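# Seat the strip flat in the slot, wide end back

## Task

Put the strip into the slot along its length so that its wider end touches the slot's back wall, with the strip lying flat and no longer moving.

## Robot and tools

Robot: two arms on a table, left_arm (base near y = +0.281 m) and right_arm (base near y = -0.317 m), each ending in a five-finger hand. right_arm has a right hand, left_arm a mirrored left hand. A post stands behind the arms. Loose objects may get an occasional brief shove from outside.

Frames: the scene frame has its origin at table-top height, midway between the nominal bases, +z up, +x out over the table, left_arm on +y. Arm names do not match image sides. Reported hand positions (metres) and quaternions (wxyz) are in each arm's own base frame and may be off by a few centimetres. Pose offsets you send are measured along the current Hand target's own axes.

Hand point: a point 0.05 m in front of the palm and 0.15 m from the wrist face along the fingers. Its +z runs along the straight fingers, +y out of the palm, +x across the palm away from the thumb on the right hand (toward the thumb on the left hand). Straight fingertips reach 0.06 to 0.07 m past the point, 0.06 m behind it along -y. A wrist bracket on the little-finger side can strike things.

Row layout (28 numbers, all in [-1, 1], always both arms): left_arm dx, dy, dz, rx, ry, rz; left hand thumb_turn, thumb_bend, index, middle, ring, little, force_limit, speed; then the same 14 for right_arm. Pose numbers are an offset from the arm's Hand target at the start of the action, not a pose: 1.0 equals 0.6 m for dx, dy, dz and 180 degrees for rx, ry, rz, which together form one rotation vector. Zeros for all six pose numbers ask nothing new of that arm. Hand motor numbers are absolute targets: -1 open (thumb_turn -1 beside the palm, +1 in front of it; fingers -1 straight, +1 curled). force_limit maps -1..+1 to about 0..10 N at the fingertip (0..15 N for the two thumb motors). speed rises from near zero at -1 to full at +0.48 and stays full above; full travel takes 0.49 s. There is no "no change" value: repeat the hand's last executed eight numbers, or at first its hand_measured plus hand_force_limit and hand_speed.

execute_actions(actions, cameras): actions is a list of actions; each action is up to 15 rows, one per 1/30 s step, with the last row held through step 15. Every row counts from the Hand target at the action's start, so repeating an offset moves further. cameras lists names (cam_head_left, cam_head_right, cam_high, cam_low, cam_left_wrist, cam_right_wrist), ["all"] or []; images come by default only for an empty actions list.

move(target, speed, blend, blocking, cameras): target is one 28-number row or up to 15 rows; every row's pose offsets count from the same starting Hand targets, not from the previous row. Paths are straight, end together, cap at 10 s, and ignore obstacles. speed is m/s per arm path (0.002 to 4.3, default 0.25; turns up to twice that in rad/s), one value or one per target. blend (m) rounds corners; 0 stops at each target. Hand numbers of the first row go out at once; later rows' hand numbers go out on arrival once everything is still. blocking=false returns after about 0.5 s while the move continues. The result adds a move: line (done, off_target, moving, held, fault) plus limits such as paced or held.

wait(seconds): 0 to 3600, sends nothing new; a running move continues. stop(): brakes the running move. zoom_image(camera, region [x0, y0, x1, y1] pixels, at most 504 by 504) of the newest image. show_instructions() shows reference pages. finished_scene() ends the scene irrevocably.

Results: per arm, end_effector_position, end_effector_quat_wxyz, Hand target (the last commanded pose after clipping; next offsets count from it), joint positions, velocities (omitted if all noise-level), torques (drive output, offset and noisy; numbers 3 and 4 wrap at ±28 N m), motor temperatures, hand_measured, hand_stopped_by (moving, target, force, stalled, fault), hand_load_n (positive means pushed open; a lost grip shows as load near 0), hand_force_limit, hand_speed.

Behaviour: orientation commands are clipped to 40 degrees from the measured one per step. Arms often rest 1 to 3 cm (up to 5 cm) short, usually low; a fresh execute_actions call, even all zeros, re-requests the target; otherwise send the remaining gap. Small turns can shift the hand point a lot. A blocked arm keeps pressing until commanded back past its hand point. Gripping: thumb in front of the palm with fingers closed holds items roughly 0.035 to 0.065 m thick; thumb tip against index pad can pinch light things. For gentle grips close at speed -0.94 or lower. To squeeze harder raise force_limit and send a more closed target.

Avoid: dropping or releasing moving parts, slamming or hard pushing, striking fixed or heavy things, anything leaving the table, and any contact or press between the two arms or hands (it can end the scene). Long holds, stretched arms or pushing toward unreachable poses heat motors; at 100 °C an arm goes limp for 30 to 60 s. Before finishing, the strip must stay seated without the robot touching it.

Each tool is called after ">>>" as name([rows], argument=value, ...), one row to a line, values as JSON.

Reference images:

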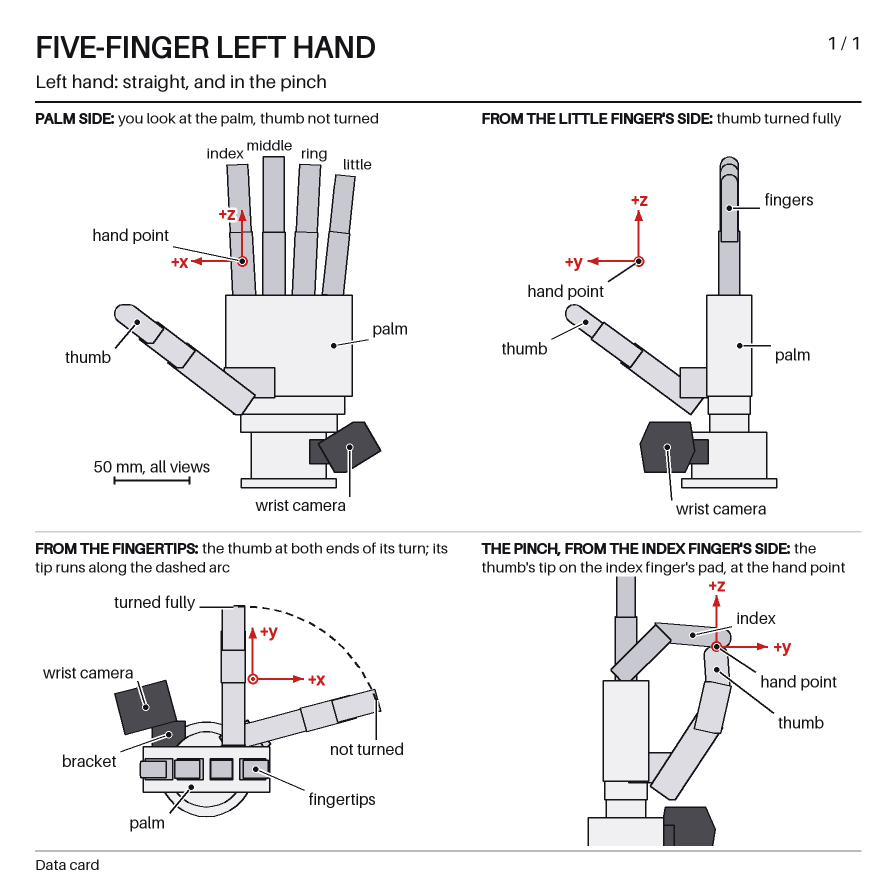

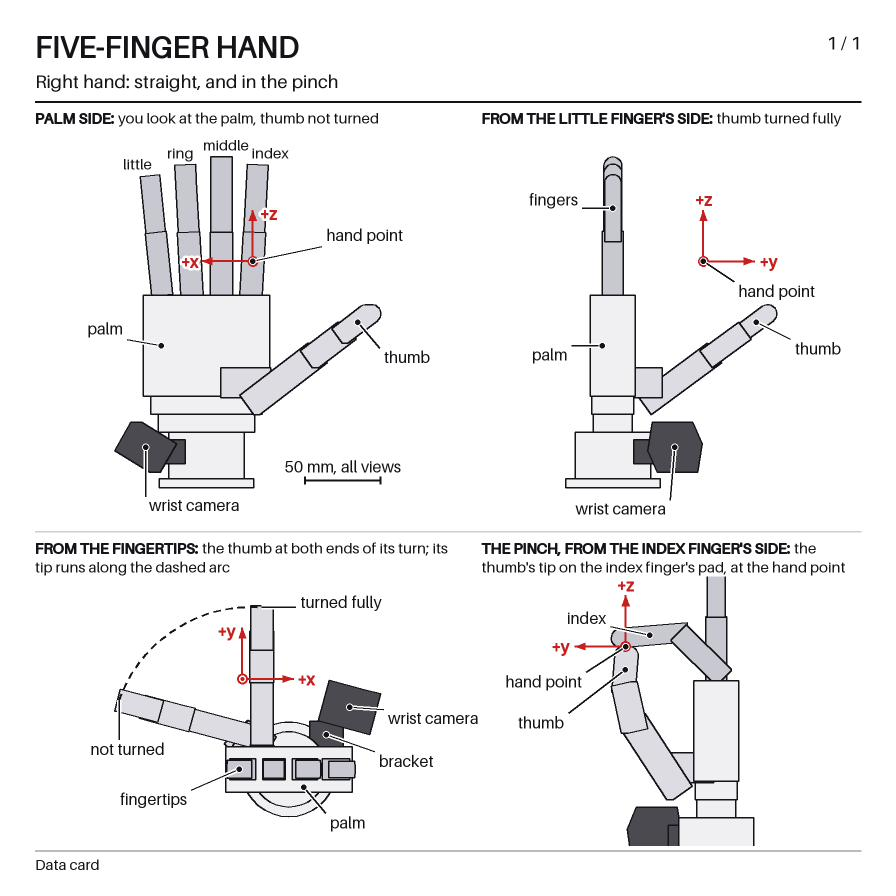

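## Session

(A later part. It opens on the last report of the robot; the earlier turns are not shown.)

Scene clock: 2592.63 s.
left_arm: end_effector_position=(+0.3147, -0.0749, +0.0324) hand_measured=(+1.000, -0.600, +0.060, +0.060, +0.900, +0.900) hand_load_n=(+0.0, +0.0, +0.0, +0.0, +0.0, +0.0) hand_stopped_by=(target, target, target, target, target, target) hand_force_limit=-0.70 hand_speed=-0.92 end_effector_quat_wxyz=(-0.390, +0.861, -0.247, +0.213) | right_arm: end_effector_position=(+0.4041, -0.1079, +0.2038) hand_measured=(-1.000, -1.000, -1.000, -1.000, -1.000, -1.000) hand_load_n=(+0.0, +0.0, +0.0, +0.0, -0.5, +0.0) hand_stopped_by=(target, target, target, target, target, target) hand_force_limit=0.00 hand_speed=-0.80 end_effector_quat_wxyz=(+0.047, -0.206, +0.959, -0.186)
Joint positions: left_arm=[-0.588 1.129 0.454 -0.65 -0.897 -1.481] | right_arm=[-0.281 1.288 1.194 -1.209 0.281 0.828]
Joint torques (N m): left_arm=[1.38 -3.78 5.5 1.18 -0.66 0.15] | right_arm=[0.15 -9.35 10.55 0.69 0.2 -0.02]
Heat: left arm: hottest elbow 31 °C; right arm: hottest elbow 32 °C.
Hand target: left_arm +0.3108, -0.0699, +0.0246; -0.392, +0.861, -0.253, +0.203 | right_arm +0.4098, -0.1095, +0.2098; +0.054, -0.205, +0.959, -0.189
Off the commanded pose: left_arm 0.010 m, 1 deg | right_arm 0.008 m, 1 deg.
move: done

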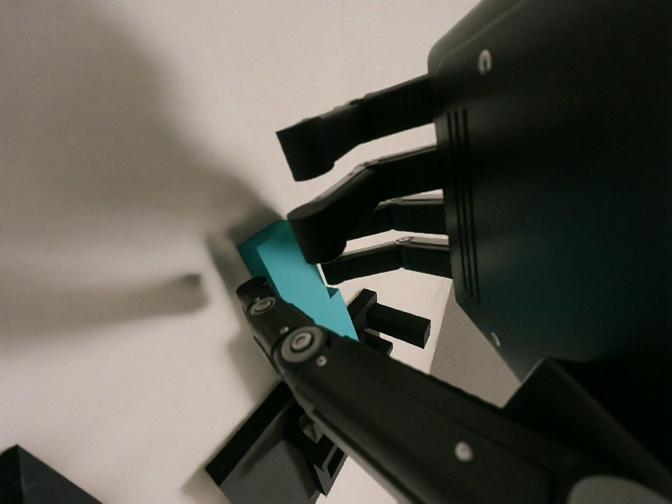

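>>> zoom_image(camera="cam_left_wrist", region=[200, 190, 400, 370])

>>> move(target=[0,0,0,0,0,0,1,-0.5,0.06,0.06,0.9,0.9,-0.3,-0.92,0,0,0,0,0,0,-1,-1,-1,-1,-1,-1,0,-0.8], cameras=["cam_left_wrist","cam_high"])

Scaled by 2.520 from the camera's image (finer frame: 960x720).

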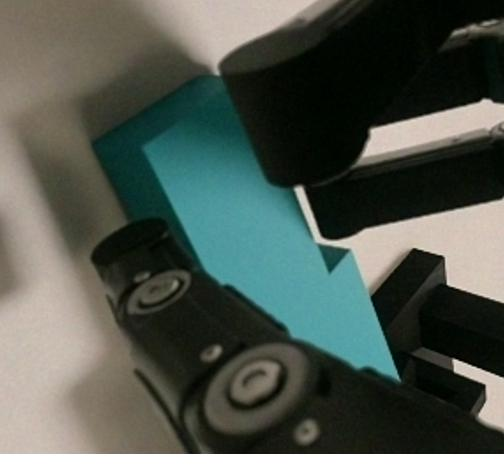

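Scene clock: 2601.43 s.
left_arm: end_effector_position=(+0.3147, -0.0749, +0.0324) hand_measured=(+1.000, -0.500, +0.060, +0.060, +0.900, +0.900) hand_load_n=(+0.0, +2.0, +0.0, +1.5, +0.0, +0.0) hand_stopped_by=(target, target, target, target, target, target) hand_force_limit=-0.30 hand_speed=-0.92 end_effector_quat_wxyz=(-0.390, +0.861, -0.247, +0.213) | right_arm: end_effector_position=(+0.4041, -0.1079, +0.2038) hand_measured=(-1.000, -1.000, -1.000, -1.000, -1.000, -1.000) hand_load_n=(+0.0, +0.0, +0.0, +0.0, +0.0, +0.0) hand_stopped_by=(target, target, target, target, target, target) hand_force_limit=0.00 hand_speed=-0.80 end_effector_quat_wxyz=(+0.047, -0.206, +0.959, -0.186)
Joint positions: left_arm=[-0.588 1.129 0.454 -0.65 -0.897 -1.481] | right_arm=[-0.281 1.288 1.194 -1.209 0.281 0.828]
Joint torques (N m): left_arm=[1.38 -3.72 5.5 1.17 -0.67 0.15] | right_arm=[0.09 -9.41 10.55 0.7 0.2 -0.01]
Heat: left arm: hottest elbow 31 °C; right arm: hottest elbow 32 °C.
Hand target: left_arm +0.3109, -0.0699, +0.0246; -0.392, +0.861, -0.253, +0.203 | right_arm +0.4098, -0.1095, +0.2098; +0.054, -0.205, +0.959, -0.189
Off the commanded pose: left_arm 0.010 m, 1 deg | right_arm 0.008 m, 1 deg.
move: done
Images, in order (width x height): cam_high 672x504, cam_left_wrist 672x504.

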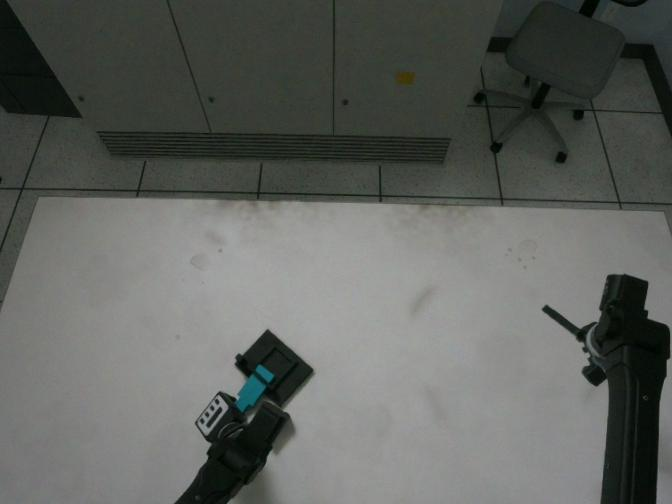

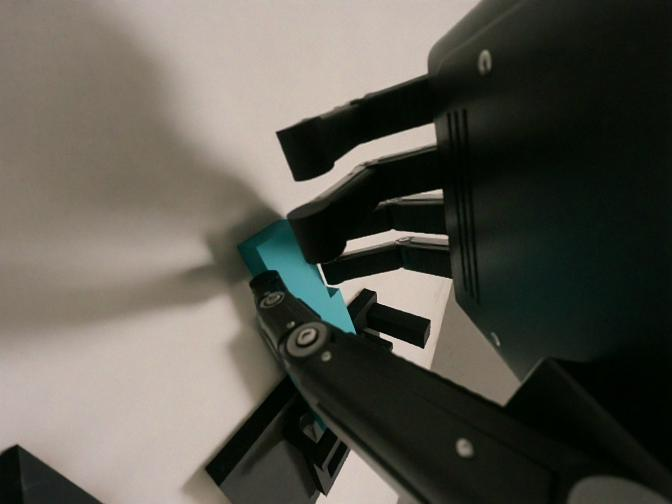

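>>> move(target=[0,0,0,0,0,0,1,-0.5,0.14,0.06,0.9,0.9,-0.45,-0.93,0,0,0,0,0,0,-1,-1,-1,-1,-1,-1,0,-0.8], cameras=["cam_left_wrist"])

>>> zoom_image(camera="cam_left_wrist", region=[200, 190, 400, 370])

Scene clock: 2609.23 s.
left_arm: end_effector_position=(+0.3148, -0.0746, +0.0324) hand_measured=(+1.000, -0.502, +0.118, +0.060, +0.900, +0.900) hand_load_n=(-0.5, +3.0, +2.5, +0.0, +0.5, +0.0) hand_stopped_by=(target, target, force, target, target, target) hand_force_limit=-0.45 hand_speed=-0.93 end_effector_quat_wxyz=(-0.390, +0.861, -0.247, +0.213) | right_arm: end_effector_position=(+0.4041, -0.1079, +0.2038) hand_measured=(-1.000, -1.000, -1.000, -1.000, -1.000, -1.000) hand_load_n=(+0.0, +0.0, +0.0, +0.0, +0.0, +0.0) hand_stopped_by=(target, target, target, target, target, target) hand_force_limit=0.00 hand_speed=-0.80 end_effector_quat_wxyz=(+0.047, -0.206, +0.959, -0.186)
Joint positions: left_arm=[-0.587 1.129 0.454 -0.65 -0.897 -1.481] | right_arm=[-0.281 1.288 1.194 -1.209 0.281 0.828]
Joint torques (N m): left_arm=[1.32 -3.72 5.49 1.17 -0.67 0.15] | right_arm=[0.09 -9.35 10.55 0.68 0.2 -0.01]
Heat: left arm: hottest elbow 31 °C; right arm: hottest elbow 32 °C.
Hand target: left_arm +0.3109, -0.0699, +0.0246; -0.392, +0.861, -0.253, +0.203 | right_arm +0.4098, -0.1095, +0.2098; +0.054, -0.205, +0.959, -0.189
Off the commanded pose: left_arm 0.010 m, 1 deg | right_arm 0.008 m, 1 deg.
move: done

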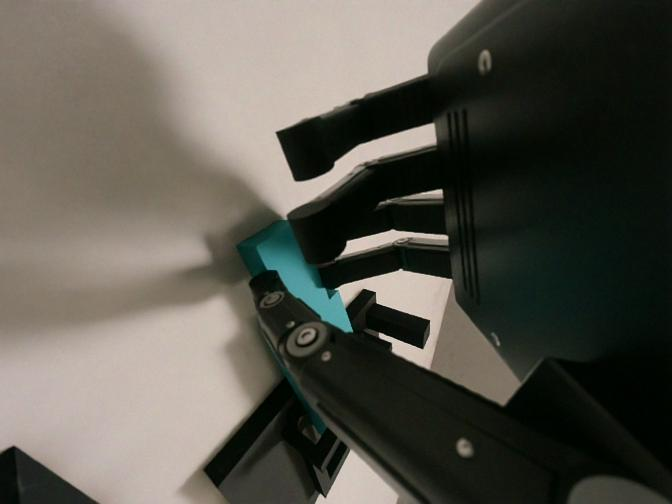

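Scaled by 2.520 from the camera's image (finer frame: 960x720).

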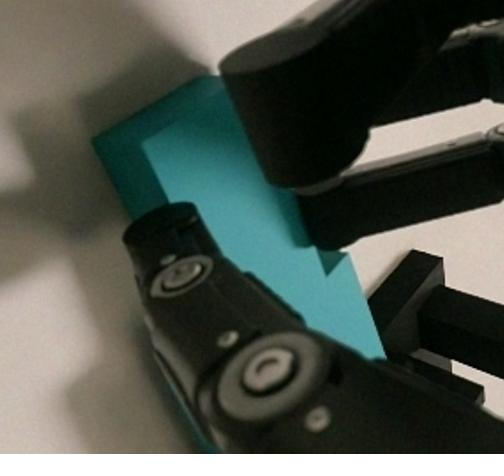

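>>> zoom_image(camera="cam_high", region=[220, 325, 320, 415])

This scene's latest camera images include none from cam_high. They are from: cam_left_wrist. cam_high's image comes with the result of a call that names it in "cameras".

>>> move([
  [0,0,0,0,0,0,1,-0.6,-0.04,-0.04,0.9,0.9,-0.45,-0.88,0,0,0,0,0,0,-1,-1,-1,-1,-1,-1,0,-0.8],
  [-0.00825,-0.0009,-0.0009,0,0,0,1,-0.6,-0.04,-0.04,0.9,0.9,-0.45,-0.88,0,0,0,0,0,0,-1,-1,-1,-1,-1,-1,0,-0.8],
], speed=0.03, cameras=["cam_left_wrist","cam_high","cam_low"])

>>> zoom_image(camera="cam_high", region=[220, 325, 320, 415])

>>> zoom_image(camera="cam_left_wrist", region=[200, 190, 400, 370])

Scene clock: 2658.10 s.
left_arm: end_effector_position=(+0.3101, -0.0714, +0.0278) hand_measured=(+1.000, -0.600, -0.040, -0.040, +0.900, +0.900) hand_load_n=(+0.0, +0.0, +0.0, +0.0, +0.0, +0.0) hand_stopped_by=(target, target, target, target, target, target) hand_force_limit=-0.45 hand_speed=-0.88 end_effector_quat_wxyz=(-0.392, +0.861, -0.250, +0.207) | right_arm: end_effector_position=(+0.4041, -0.1079, +0.2038) hand_measured=(-1.000, -1.000, -1.000, -1.000, -1.000, -1.000) hand_load_n=(+0.0, +0.0, +0.0, +0.0, +0.0, +0.0) hand_stopped_by=(target, target, target, target, target, target) hand_force_limit=0.00 hand_speed=-0.80 end_effector_quat_wxyz=(+0.047, -0.206, +0.959, -0.186)
Joint positions: left_arm=[-0.587 1.13 0.442 -0.65 -0.897 -1.479] | right_arm=[-0.281 1.288 1.194 -1.209 0.281 0.828]
Joint torques (N m): left_arm=[1.32 -4.89 5.45 1.03 -0.67 0.15] | right_arm=[-0.03 -9.35 10.54 0.69 0.2 -0.01]
Heat: left arm: hottest elbow 30 °C; right arm: hottest elbow 32 °C.
Hand target: left_arm +0.3068, -0.0670, +0.0245; -0.392, +0.861, -0.253, +0.203 | right_arm +0.4098, -0.1095, +0.2098; +0.054, -0.205, +0.959, -0.189
Off the commanded pose: left_arm 0.006 m, 1 deg | right_arm 0.008 m, 1 deg.
move: done
Images, in order (width x height): cam_high 672x504, cam_low 672x504, cam_left_wrist 672x504.

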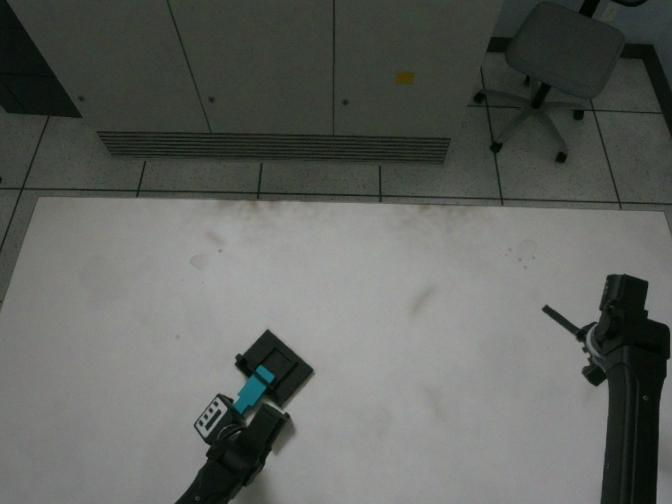

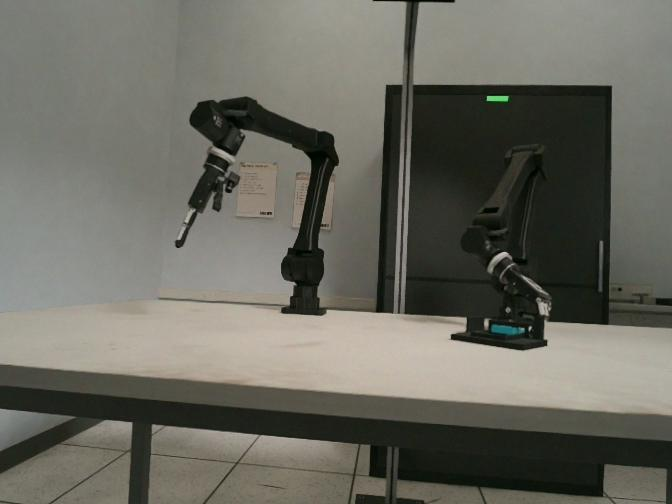

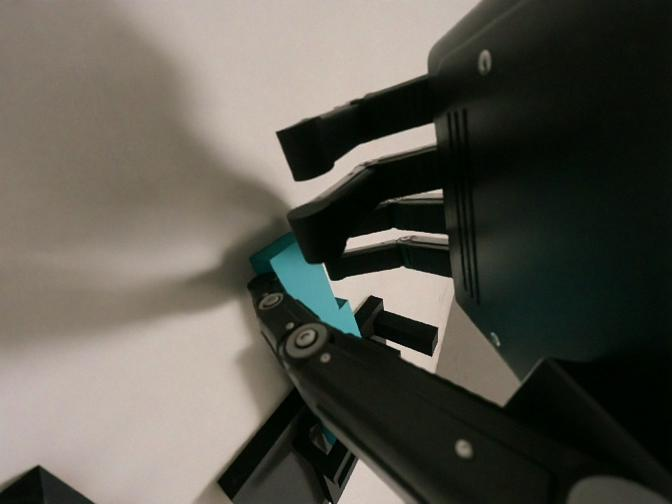

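Scaled by 5.040 from the camera's image (finer frame: 960x720).

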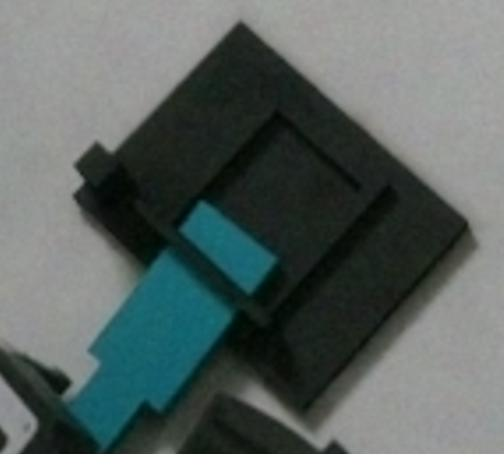

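Scaled by 2.520 from the camera's image (finer frame: 960x720).

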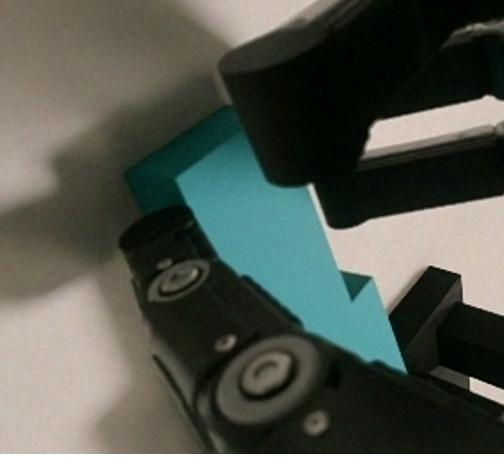

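>>> move(target=[0.001,-0.0055,-0.0043,0,0,0,1,-0.6,-0.04,-0.04,0.9,0.9,-0.45,-0.88,0,0,0,0,0,0,-1,-1,-1,-1,-1,-1,0,-0.8], speed=0.03)

Scene clock: 2683.63 s.
left_arm: end_effector_position=(+0.3110, -0.0720, +0.0310) hand_measured=(+1.000, -0.600, -0.040, -0.040, +0.900, +0.900) hand_load_n=(+0.0, +0.0, +0.0, +0.0, +0.0, +0.0) hand_stopped_by=(target, target, target, target, target, target) hand_force_limit=-0.45 hand_speed=-0.88 end_effector_quat_wxyz=(-0.390, +0.861, -0.248, +0.212) | right_arm: end_effector_position=(+0.4041, -0.1079, +0.2038) hand_measured=(-1.000, -1.000, -1.000, -1.000, -1.000, -1.000) hand_load_n=(+0.0, +0.0, +0.0, +0.0, +0.0, +0.0) hand_stopped_by=(target, target, target, target, target, target) hand_force_limit=0.00 hand_speed=-0.80 end_effector_quat_wxyz=(+0.047, -0.206, +0.959, -0.186)
Joint positions: left_arm=[-0.587 1.118 0.442 -0.65 -0.897 -1.478] | right_arm=[-0.281 1.288 1.194 -1.209 0.281 0.828]
Joint torques (N m): left_arm=[1.38 -4.84 5.96 0.32 -0.66 0.16] | right_arm=[0.15 -9.35 10.52 0.7 0.2 -0.01]
Heat: left arm: hottest elbow 30 °C; right arm: hottest elbow 32 °C.
Hand target: left_arm +0.3068, -0.0670, +0.0288; -0.392, +0.861, -0.253, +0.203 | right_arm +0.4098, -0.1095, +0.2098; +0.054, -0.205, +0.959, -0.189
Off the commanded pose: left_arm 0.007 m, 1 deg | right_arm 0.008 m, 1 deg.
move: done

>>> move(target=[0,0,0,0,0,0,1,-0.5,-0.04,-0.04,0.9,0.9,-0.2,-0.92,0,0,0,0,0,0,-1,-1,-1,-1,-1,-1,0,-0.8], cameras=["cam_left_wrist","cam_high"])

>>> zoom_image(camera="cam_high", region=[220, 325, 320, 415])

>>> zoom_image(camera="cam_left_wrist", region=[200, 190, 400, 370])

Scene clock: 2695.83 s.
left_arm: end_effector_position=(+0.3110, -0.0721, +0.0309) hand_measured=(+1.000, -0.500, -0.040, -0.040, +0.900, +0.900) hand_load_n=(+0.0, +0.5, +0.0, +0.0, +0.0, +0.0) hand_stopped_by=(target, target, target, target, target, target) hand_force_limit=-0.20 hand_speed=-0.92 end_effector_quat_wxyz=(-0.390, +0.861, -0.248, +0.212) | right_arm: end_effector_position=(+0.4041, -0.1079, +0.2038) hand_measured=(-1.000, -1.000, -1.000, -1.000, -1.000, -1.000) hand_load_n=(+0.0, +0.0, +0.0, +0.0, +0.0, +0.0) hand_stopped_by=(target, target, target, target, target, target) hand_force_limit=0.00 hand_speed=-0.80 end_effector_quat_wxyz=(+0.047, -0.206, +0.959, -0.186)
Joint positions: left_arm=[-0.587 1.118 0.442 -0.65 -0.896 -1.478] | right_arm=[-0.281 1.288 1.194 -1.209 0.281 0.828]
Joint torques (N m): left_arm=[1.38 -4.78 5.96 0.34 -0.68 0.16] | right_arm=[0.15 -9.41 10.55 0.68 0.2 -0.01]
Heat: left arm: hottest elbow 30 °C; right arm: hottest elbow 32 °C.
Hand target: left_arm +0.3067, -0.0670, +0.0288; -0.392, +0.861, -0.253, +0.203 | right_arm +0.4098, -0.1095, +0.2098; +0.054, -0.205, +0.959, -0.189
Off the commanded pose: left_arm 0.007 m, 1 deg | right_arm 0.008 m, 1 deg.
move: done
Images, in order (width x height): cam_high 672x504, cam_left_wrist 672x504.

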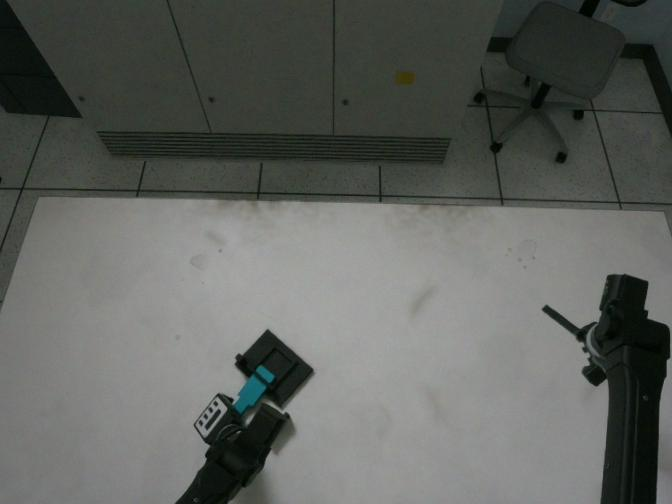

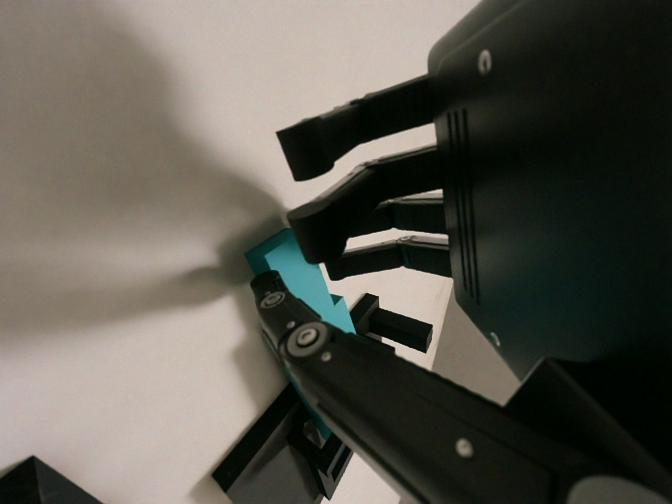

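Scaled by 5.040 from the camera's image (finer frame: 960x720).

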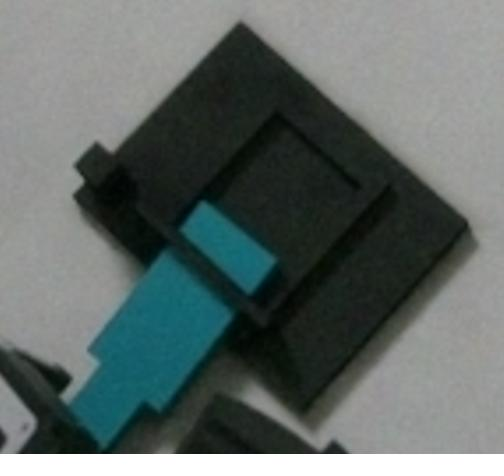

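Scaled by 2.520 from the camera's image (finer frame: 960x720).

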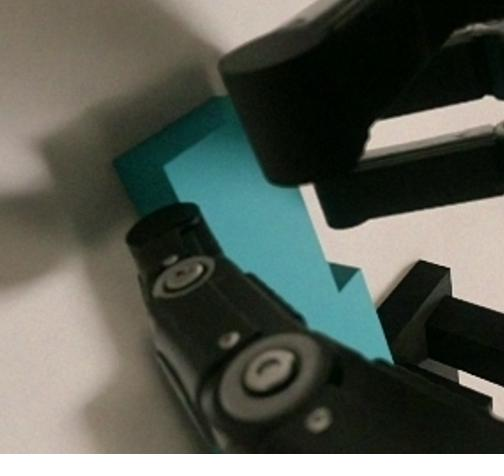

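>>> move(target=[0,0,0,0,0,0,1,-0.38,-0.04,-0.04,0.9,0.9,-0.45,-0.92,0,0,0,0,0,0,-1,-1,-1,-1,-1,-1,0,-0.8], cameras=["cam_left_wrist","cam_high"])

>>> zoom_image(camera="cam_high", region=[220, 325, 320, 415])

>>> zoom_image(camera="cam_left_wrist", region=[200, 190, 400, 370])

Scene clock: 2706.77 s.
left_arm: end_effector_position=(+0.3109, -0.0721, +0.0309) hand_measured=(+1.000, -0.380, -0.040, -0.040, +0.900, +0.900) hand_load_n=(+0.0, +0.5, +0.0, +0.0, +0.0, +0.0) hand_stopped_by=(target, target, target, target, target, target) hand_force_limit=-0.45 hand_speed=-0.92 end_effector_quat_wxyz=(-0.390, +0.861, -0.248, +0.212) | right_arm: end_effector_position=(+0.4041, -0.1079, +0.2038) hand_measured=(-1.000, -1.000, -1.000, -1.000, -1.000, -1.000) hand_load_n=(+0.0, +0.0, +0.0, +0.0, +0.0, +0.0) hand_stopped_by=(target, target, target, target, target, target) hand_force_limit=0.00 hand_speed=-0.80 end_effector_quat_wxyz=(+0.047, -0.206, +0.959, -0.186)
Joint positions: left_arm=[-0.587 1.118 0.442 -0.65 -0.896 -1.478] | right_arm=[-0.281 1.288 1.194 -1.209 0.281 0.828]
Joint torques (N m): left_arm=[1.38 -4.84 5.96 0.34 -0.68 0.15] | right_arm=[0.09 -9.29 10.54 0.69 0.2 -0.01]
Heat: left arm: hottest elbow 30 °C; right arm: hottest elbow 32 °C.
Hand target: left_arm +0.3067, -0.0670, +0.0288; -0.392, +0.861, -0.253, +0.203 | right_arm +0.4098, -0.1095, +0.2098; +0.054, -0.205, +0.959, -0.189
Off the commanded pose: left_arm 0.007 m, 1 deg | right_arm 0.008 m, 1 deg.
move: done
Images, in order (width x height): cam_high 672x504, cam_left_wrist 672x504.

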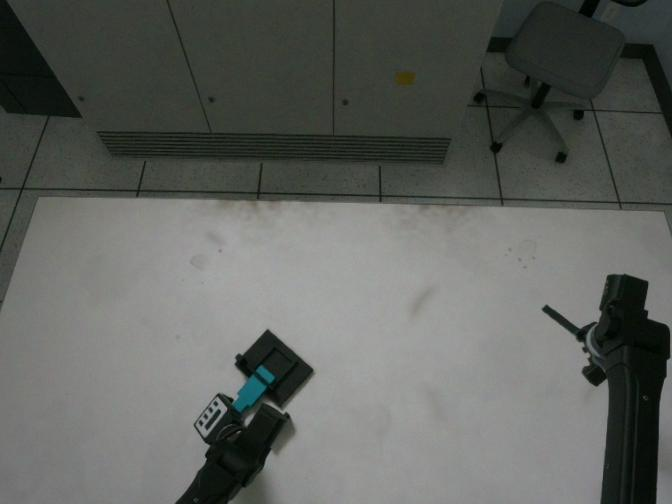

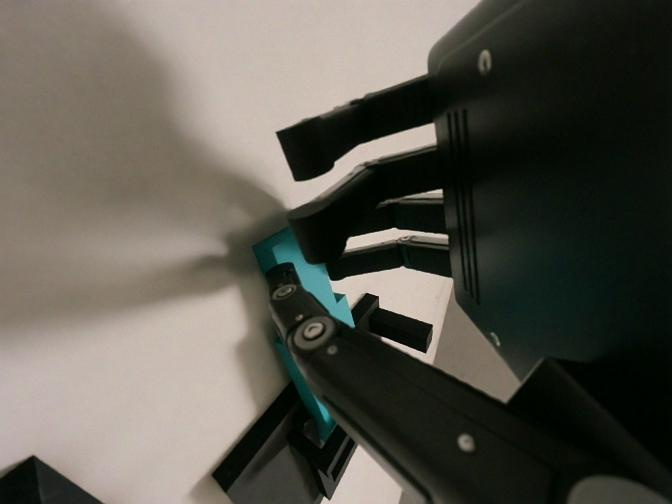

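Scaled by 5.040 from the camera's image (finer frame: 960x720).

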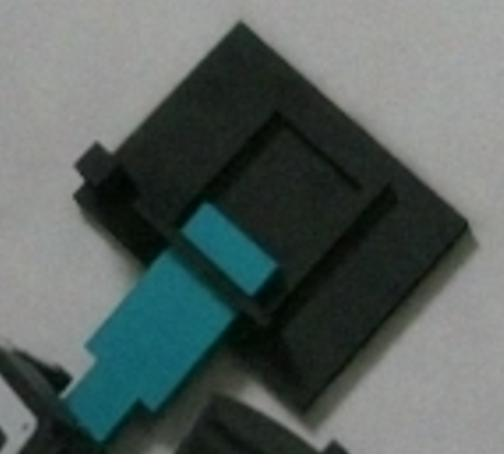

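Scaled by 2.520 from the camera's image (finer frame: 960x720).

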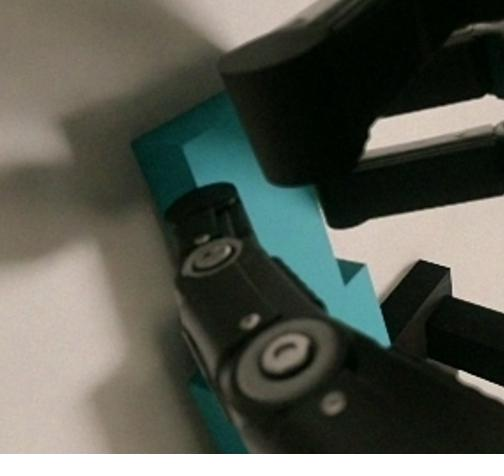

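>>> move(target=[0,0,0,0,0,0,1,-0.38,0.04,0.04,0.9,0.9,-0.4,-0.94,0,0,0,0,0,0,-1,-1,-1,-1,-1,-1,0,-0.8], cameras=["cam_left_wrist","cam_high"])

>>> zoom_image(camera="cam_high", region=[220, 325, 320, 415])

>>> zoom_image(camera="cam_left_wrist", region=[200, 190, 400, 370])

Scene clock: 2734.23 s.
left_arm: end_effector_position=(+0.3110, -0.0722, +0.0311) hand_measured=(+1.000, -0.380, +0.040, +0.004, +0.900, +0.900) hand_load_n=(+0.0, +1.5, +0.0, +3.0, +0.0, +0.0) hand_stopped_by=(target, target, target, force, target, target) hand_force_limit=-0.40 hand_speed=-0.94 end_effector_quat_wxyz=(-0.390, +0.861, -0.248, +0.212) | right_arm: end_effector_position=(+0.4041, -0.1079, +0.2038) hand_measured=(-1.000, -1.000, -1.000, -1.000, -1.000, -1.000) hand_load_n=(+0.0, +0.0, +0.0, +0.0, +0.0, -0.5) hand_stopped_by=(target, target, target, target, target, target) hand_force_limit=0.00 hand_speed=-0.80 end_effector_quat_wxyz=(+0.047, -0.206, +0.959, -0.186)
Joint positions: left_arm=[-0.587 1.117 0.442 -0.65 -0.896 -1.478] | right_arm=[-0.281 1.288 1.194 -1.209 0.281 0.828]
Joint torques (N m): left_arm=[1.32 -4.78 5.96 0.32 -0.68 0.15] | right_arm=[0.09 -9.35 10.52 0.68 0.21 -0.01]
Heat: left arm: hottest elbow 30 °C; right arm: hottest elbow 32 °C.
Hand target: left_arm +0.3068, -0.0670, +0.0288; -0.392, +0.861, -0.253, +0.203 | right_arm +0.4098, -0.1095, +0.2098; +0.054, -0.205, +0.959, -0.189
Off the commanded pose: left_arm 0.007 m, 1 deg | right_arm 0.008 m, 1 deg.
move: done
Images, in order (width x height): cam_high 672x504, cam_left_wrist 672x504.

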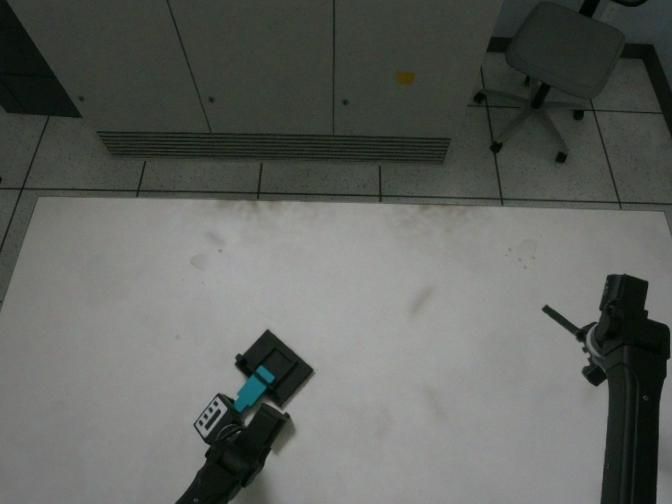

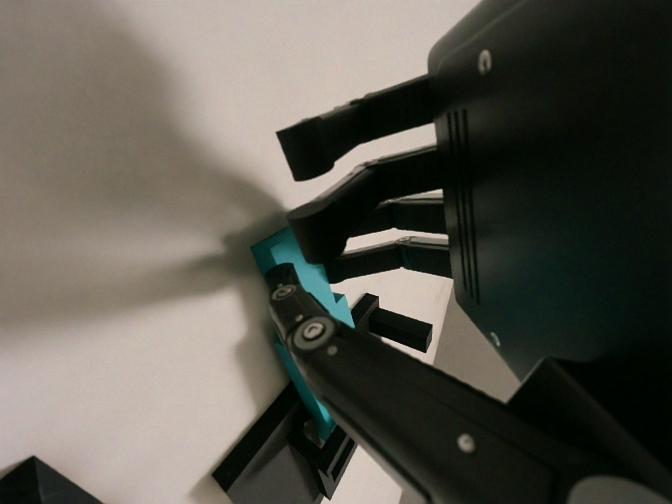

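Scaled by 5.040 from the camera's image (finer frame: 960x720).

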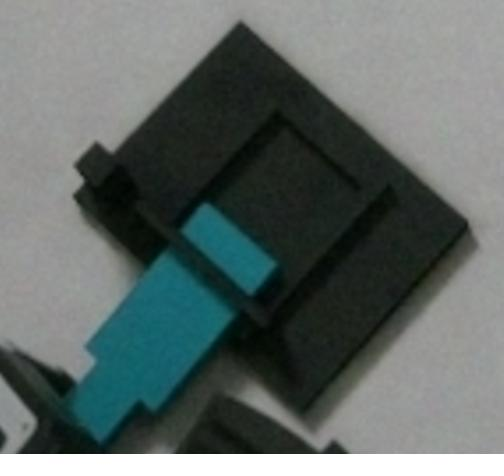

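Scaled by 2.520 from the camera's image (finer frame: 960x720).

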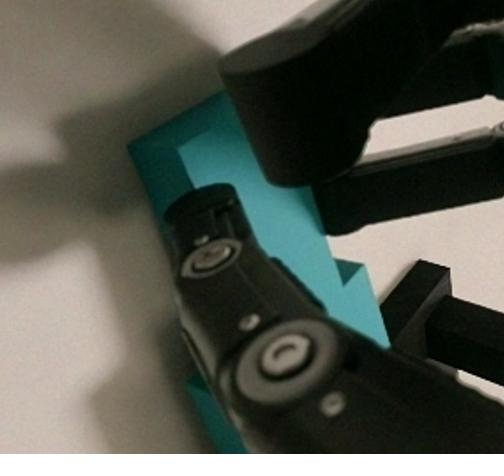

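>>> move(target=[0,0,0,0,0,0,1,-0.38,0.12,0.04,0.9,0.9,-0.3,-0.94,0,0,0,0,0,0,-1,-1,-1,-1,-1,-1,0,-0.8], cameras=["cam_left_wrist","cam_high"])

>>> zoom_image(camera="cam_high", region=[220, 325, 320, 415])

Scene clock: 2741.73 s.
left_arm: end_effector_position=(+0.3112, -0.0719, +0.0315) hand_measured=(+1.000, -0.380, +0.062, +0.004, +0.900, +0.900) hand_load_n=(+0.0, +0.5, +1.0, +0.0, +0.0, +0.0) hand_stopped_by=(target, target, force, force, target, target) hand_force_limit=-0.30 hand_speed=-0.94 end_effector_quat_wxyz=(-0.390, +0.861, -0.247, +0.213) | right_arm: end_effector_position=(+0.4041, -0.1079, +0.2038) hand_measured=(-1.000, -1.000, -1.000, -1.000, -1.000, -1.000) hand_load_n=(+0.0, +0.0, +0.0, +0.0, +0.0, +0.0) hand_stopped_by=(target, target, target, target, target, target) hand_force_limit=0.00 hand_speed=-0.80 end_effector_quat_wxyz=(+0.047, -0.206, +0.959, -0.186)
Joint positions: left_arm=[-0.585 1.116 0.442 -0.65 -0.896 -1.478] | right_arm=[-0.281 1.288 1.194 -1.209 0.281 0.828]
Joint torques (N m): left_arm=[1.32 -4.6 5.97 0.34 -0.68 0.15] | right_arm=[0.15 -9.35 10.52 0.68 0.19 -0.01]
Heat: left arm: hottest elbow 30 °C; right arm: hottest elbow 32 °C.
Hand target: left_arm +0.3068, -0.0670, +0.0288; -0.392, +0.861, -0.253, +0.203 | right_arm +0.4098, -0.1095, +0.2098; +0.054, -0.205, +0.959, -0.189
Off the commanded pose: left_arm 0.007 m, 1 deg | right_arm 0.008 m, 1 deg.
move: done
Images, in order (width x height): cam_high 672x504, cam_left_wrist 672x504.

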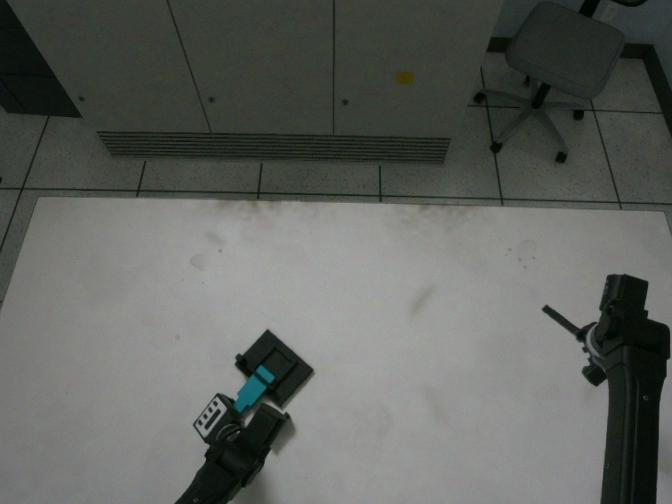

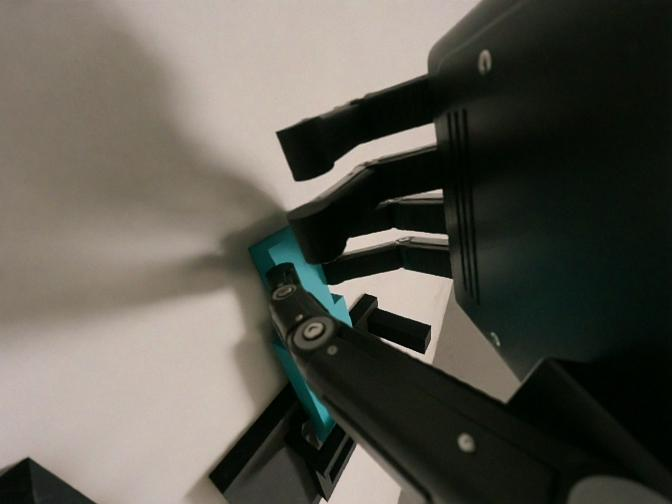

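Scaled by 5.040 from the camera's image (finer frame: 960x720).

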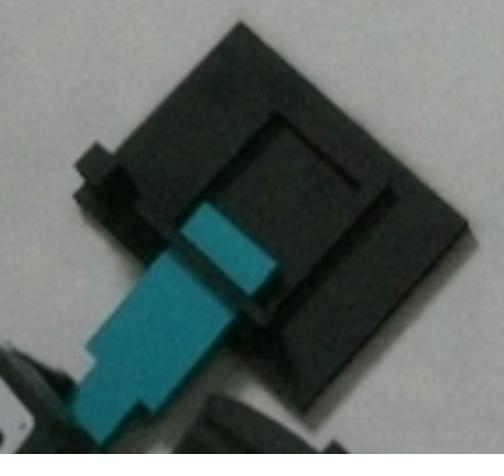

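>>> move(target=[0,0,0,0,0,0,1,-0.38,0.13,0.08,0.9,0.9,-0.1,-0.94,0,0,0,0,0,0,-1,-1,-1,-1,-1,-1,0,-0.8], cameras=["cam_left_wrist","cam_high"])

>>> zoom_image(camera="cam_high", region=[220, 325, 320, 415])

>>> zoom_image(camera="cam_left_wrist", region=[200, 190, 400, 370])

Scene clock: 2751.70 s.
left_arm: end_effector_position=(+0.3114, -0.0713, +0.0317) hand_measured=(+1.000, -0.380, +0.130, +0.080, +0.900, +0.900) hand_load_n=(+0.0, +1.0, +0.0, +3.5, +0.0, +0.0) hand_stopped_by=(target, target, target, target, target, target) hand_force_limit=-0.10 hand_speed=-0.94 end_effector_quat_wxyz=(-0.390, +0.861, -0.246, +0.212) | right_arm: end_effector_position=(+0.4041, -0.1079, +0.2038) hand_measured=(-1.000, -1.000, -1.000, -1.000, -1.000, -1.000) hand_load_n=(+0.0, +0.0, +0.0, +0.0, +0.0, +0.0) hand_stopped_by=(target, target, target, target, target, target) hand_force_limit=0.00 hand_speed=-0.80 end_effector_quat_wxyz=(+0.047, -0.206, +0.959, -0.186)
Joint positions: left_arm=[-0.584 1.115 0.442 -0.65 -0.896 -1.478] | right_arm=[-0.281 1.288 1.194 -1.209 0.281 0.828]
Joint torques (N m): left_arm=[1.14 -4.6 5.97 0.34 -0.68 0.15] | right_arm=[0.03 -9.35 10.55 0.68 0.21 -0.01]
Heat: left arm: hottest elbow 30 °C; right arm: hottest elbow 32 °C.
Hand target: left_arm +0.3067, -0.0670, +0.0288; -0.392, +0.861, -0.253, +0.203 | right_arm +0.4098, -0.1095, +0.2098; +0.054, -0.205, +0.959, -0.189
Off the commanded pose: left_arm 0.007 m, 1 deg | right_arm 0.008 m, 1 deg.
move: done
Images, in order (width x height): cam_high 672x504, cam_left_wrist 672x504.

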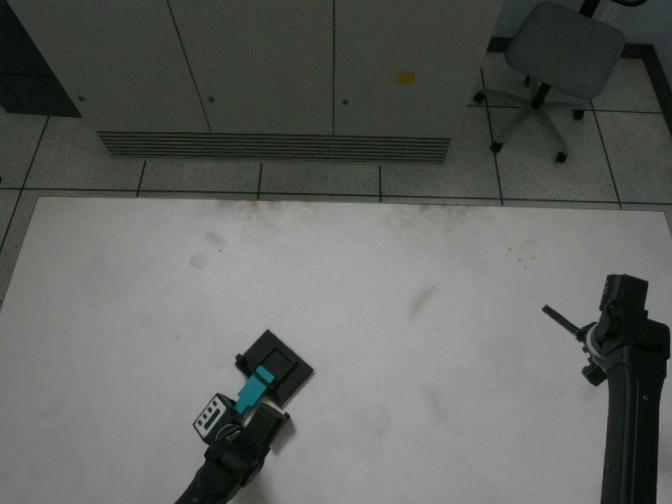

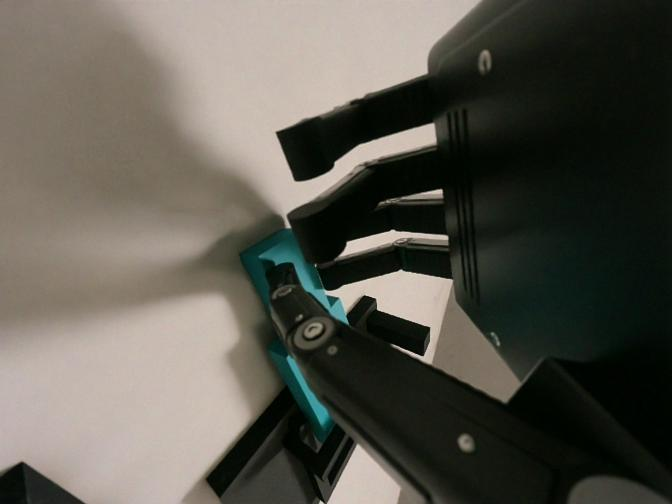

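Scaled by 5.040 from the camera's image (finer frame: 960x720).

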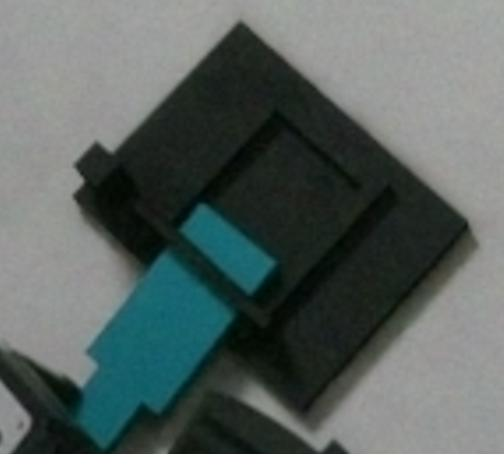

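Scaled by 2.520 from the camera's image (finer frame: 960x720).

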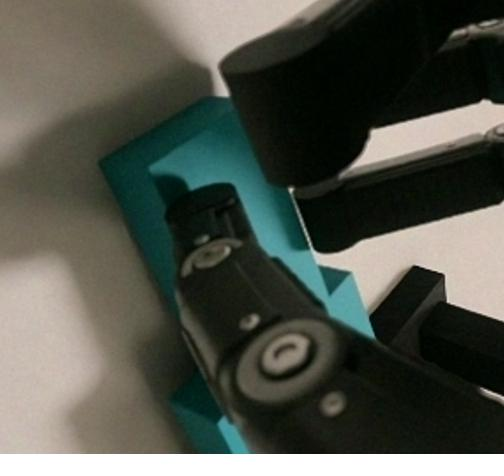

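>>> move([
  [0,0,0,0,0,0,1,-0.72,-0.1,-0.1,0.9,0.9,-0.1,-0.88,0,0,0,0,0,0,-1,-1,-1,-1,-1,-1,0,-0.8],
  [-0.0002,-0.0048,0.0092,0,0,0,1,-0.72,-0.1,-0.1,0.9,0.9,-0.1,-0.88,0,0,0,0,0,0,-1,-1,-1,-1,-1,-1,0,-0.8],
], speed=0.03, cameras=["cam_left_wrist","cam_high"])

>>> zoom_image(camera="cam_high", region=[220, 325, 320, 415])

>>> zoom_image(camera="cam_left_wrist", region=[200, 190, 400, 370])

Scene clock: 2784.37 s.
left_arm: end_effector_position=(+0.3150, -0.0670, +0.0361) hand_measured=(+1.000, -0.718, -0.100, -0.100, +0.900, +0.900) hand_load_n=(-1.5, -0.5, +0.0, +0.0, +0.0, +0.0) hand_stopped_by=(target, target, target, target, target, target) hand_force_limit=-0.10 hand_speed=-0.88 end_effector_quat_wxyz=(-0.392, +0.860, -0.246, +0.215) | right_arm: end_effector_position=(+0.4041, -0.1079, +0.2038) hand_measured=(-1.000, -1.000, -1.000, -1.000, -1.000, -1.000) hand_load_n=(+0.0, +0.0, +0.0, +0.0, +0.0, +0.0) hand_stopped_by=(target, target, target, target, target, target) hand_force_limit=0.00 hand_speed=-0.80 end_effector_quat_wxyz=(+0.047, -0.206, +0.959, -0.186)
Joint positions: left_arm=[-0.564 1.1 0.442 -0.635 -0.897 -1.444] | right_arm=[-0.281 1.288 1.194 -1.209 0.281 0.828]
Joint torques (N m): left_arm=[1.61 -3.6 5.64 1.17 -0.36 0.23] | right_arm=[0.15 -9.35 10.54 0.69 0.19 -0.02]
Heat: left arm: hottest elbow 30 °C; right arm: hottest elbow 32 °C.
Hand target: left_arm +0.3106, -0.0621, +0.0277; -0.392, +0.861, -0.253, +0.203 | right_arm +0.4098, -0.1095, +0.2098; +0.054, -0.205, +0.959, -0.189
Off the commanded pose: left_arm 0.011 m, 2 deg | right_arm 0.008 m, 1 deg.
move: off_target (left_arm)
Images, in order (width x height): cam_high 672x504, cam_left_wrist 672x504.

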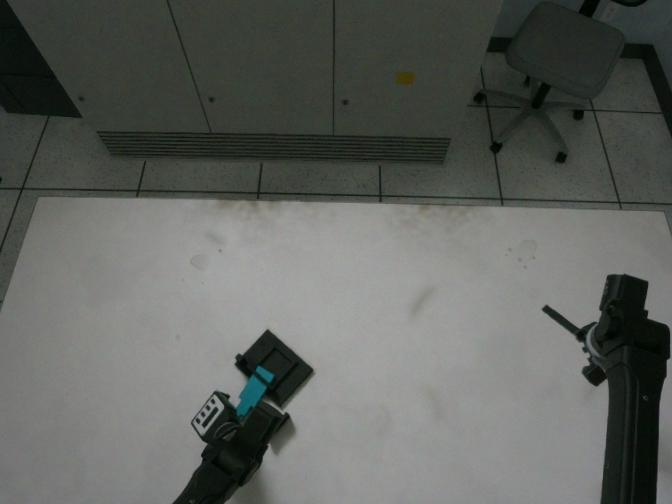

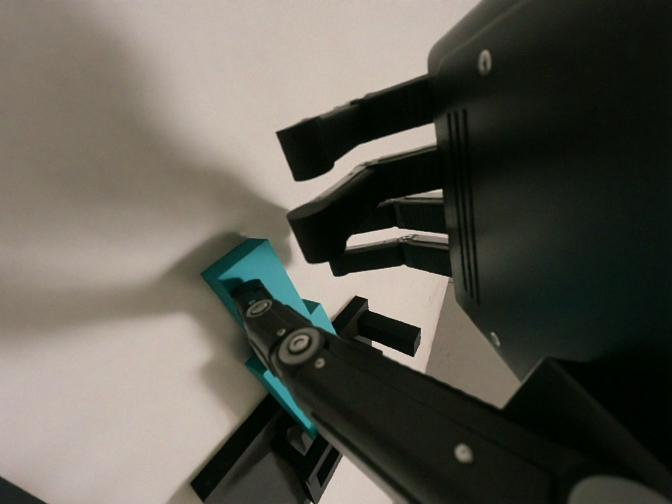

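Scaled by 5.040 from the camera's image (finer frame: 960x720).

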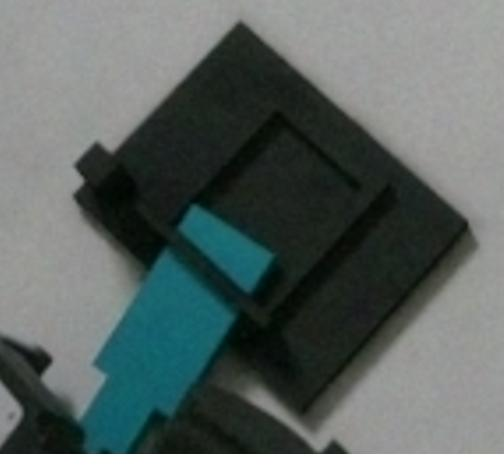

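Scaled by 2.520 from the camera's image (finer frame: 960x720).

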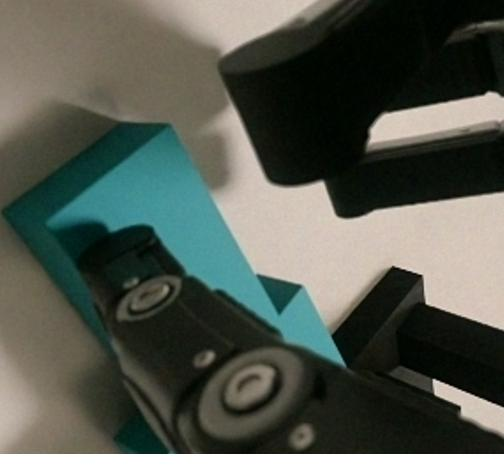

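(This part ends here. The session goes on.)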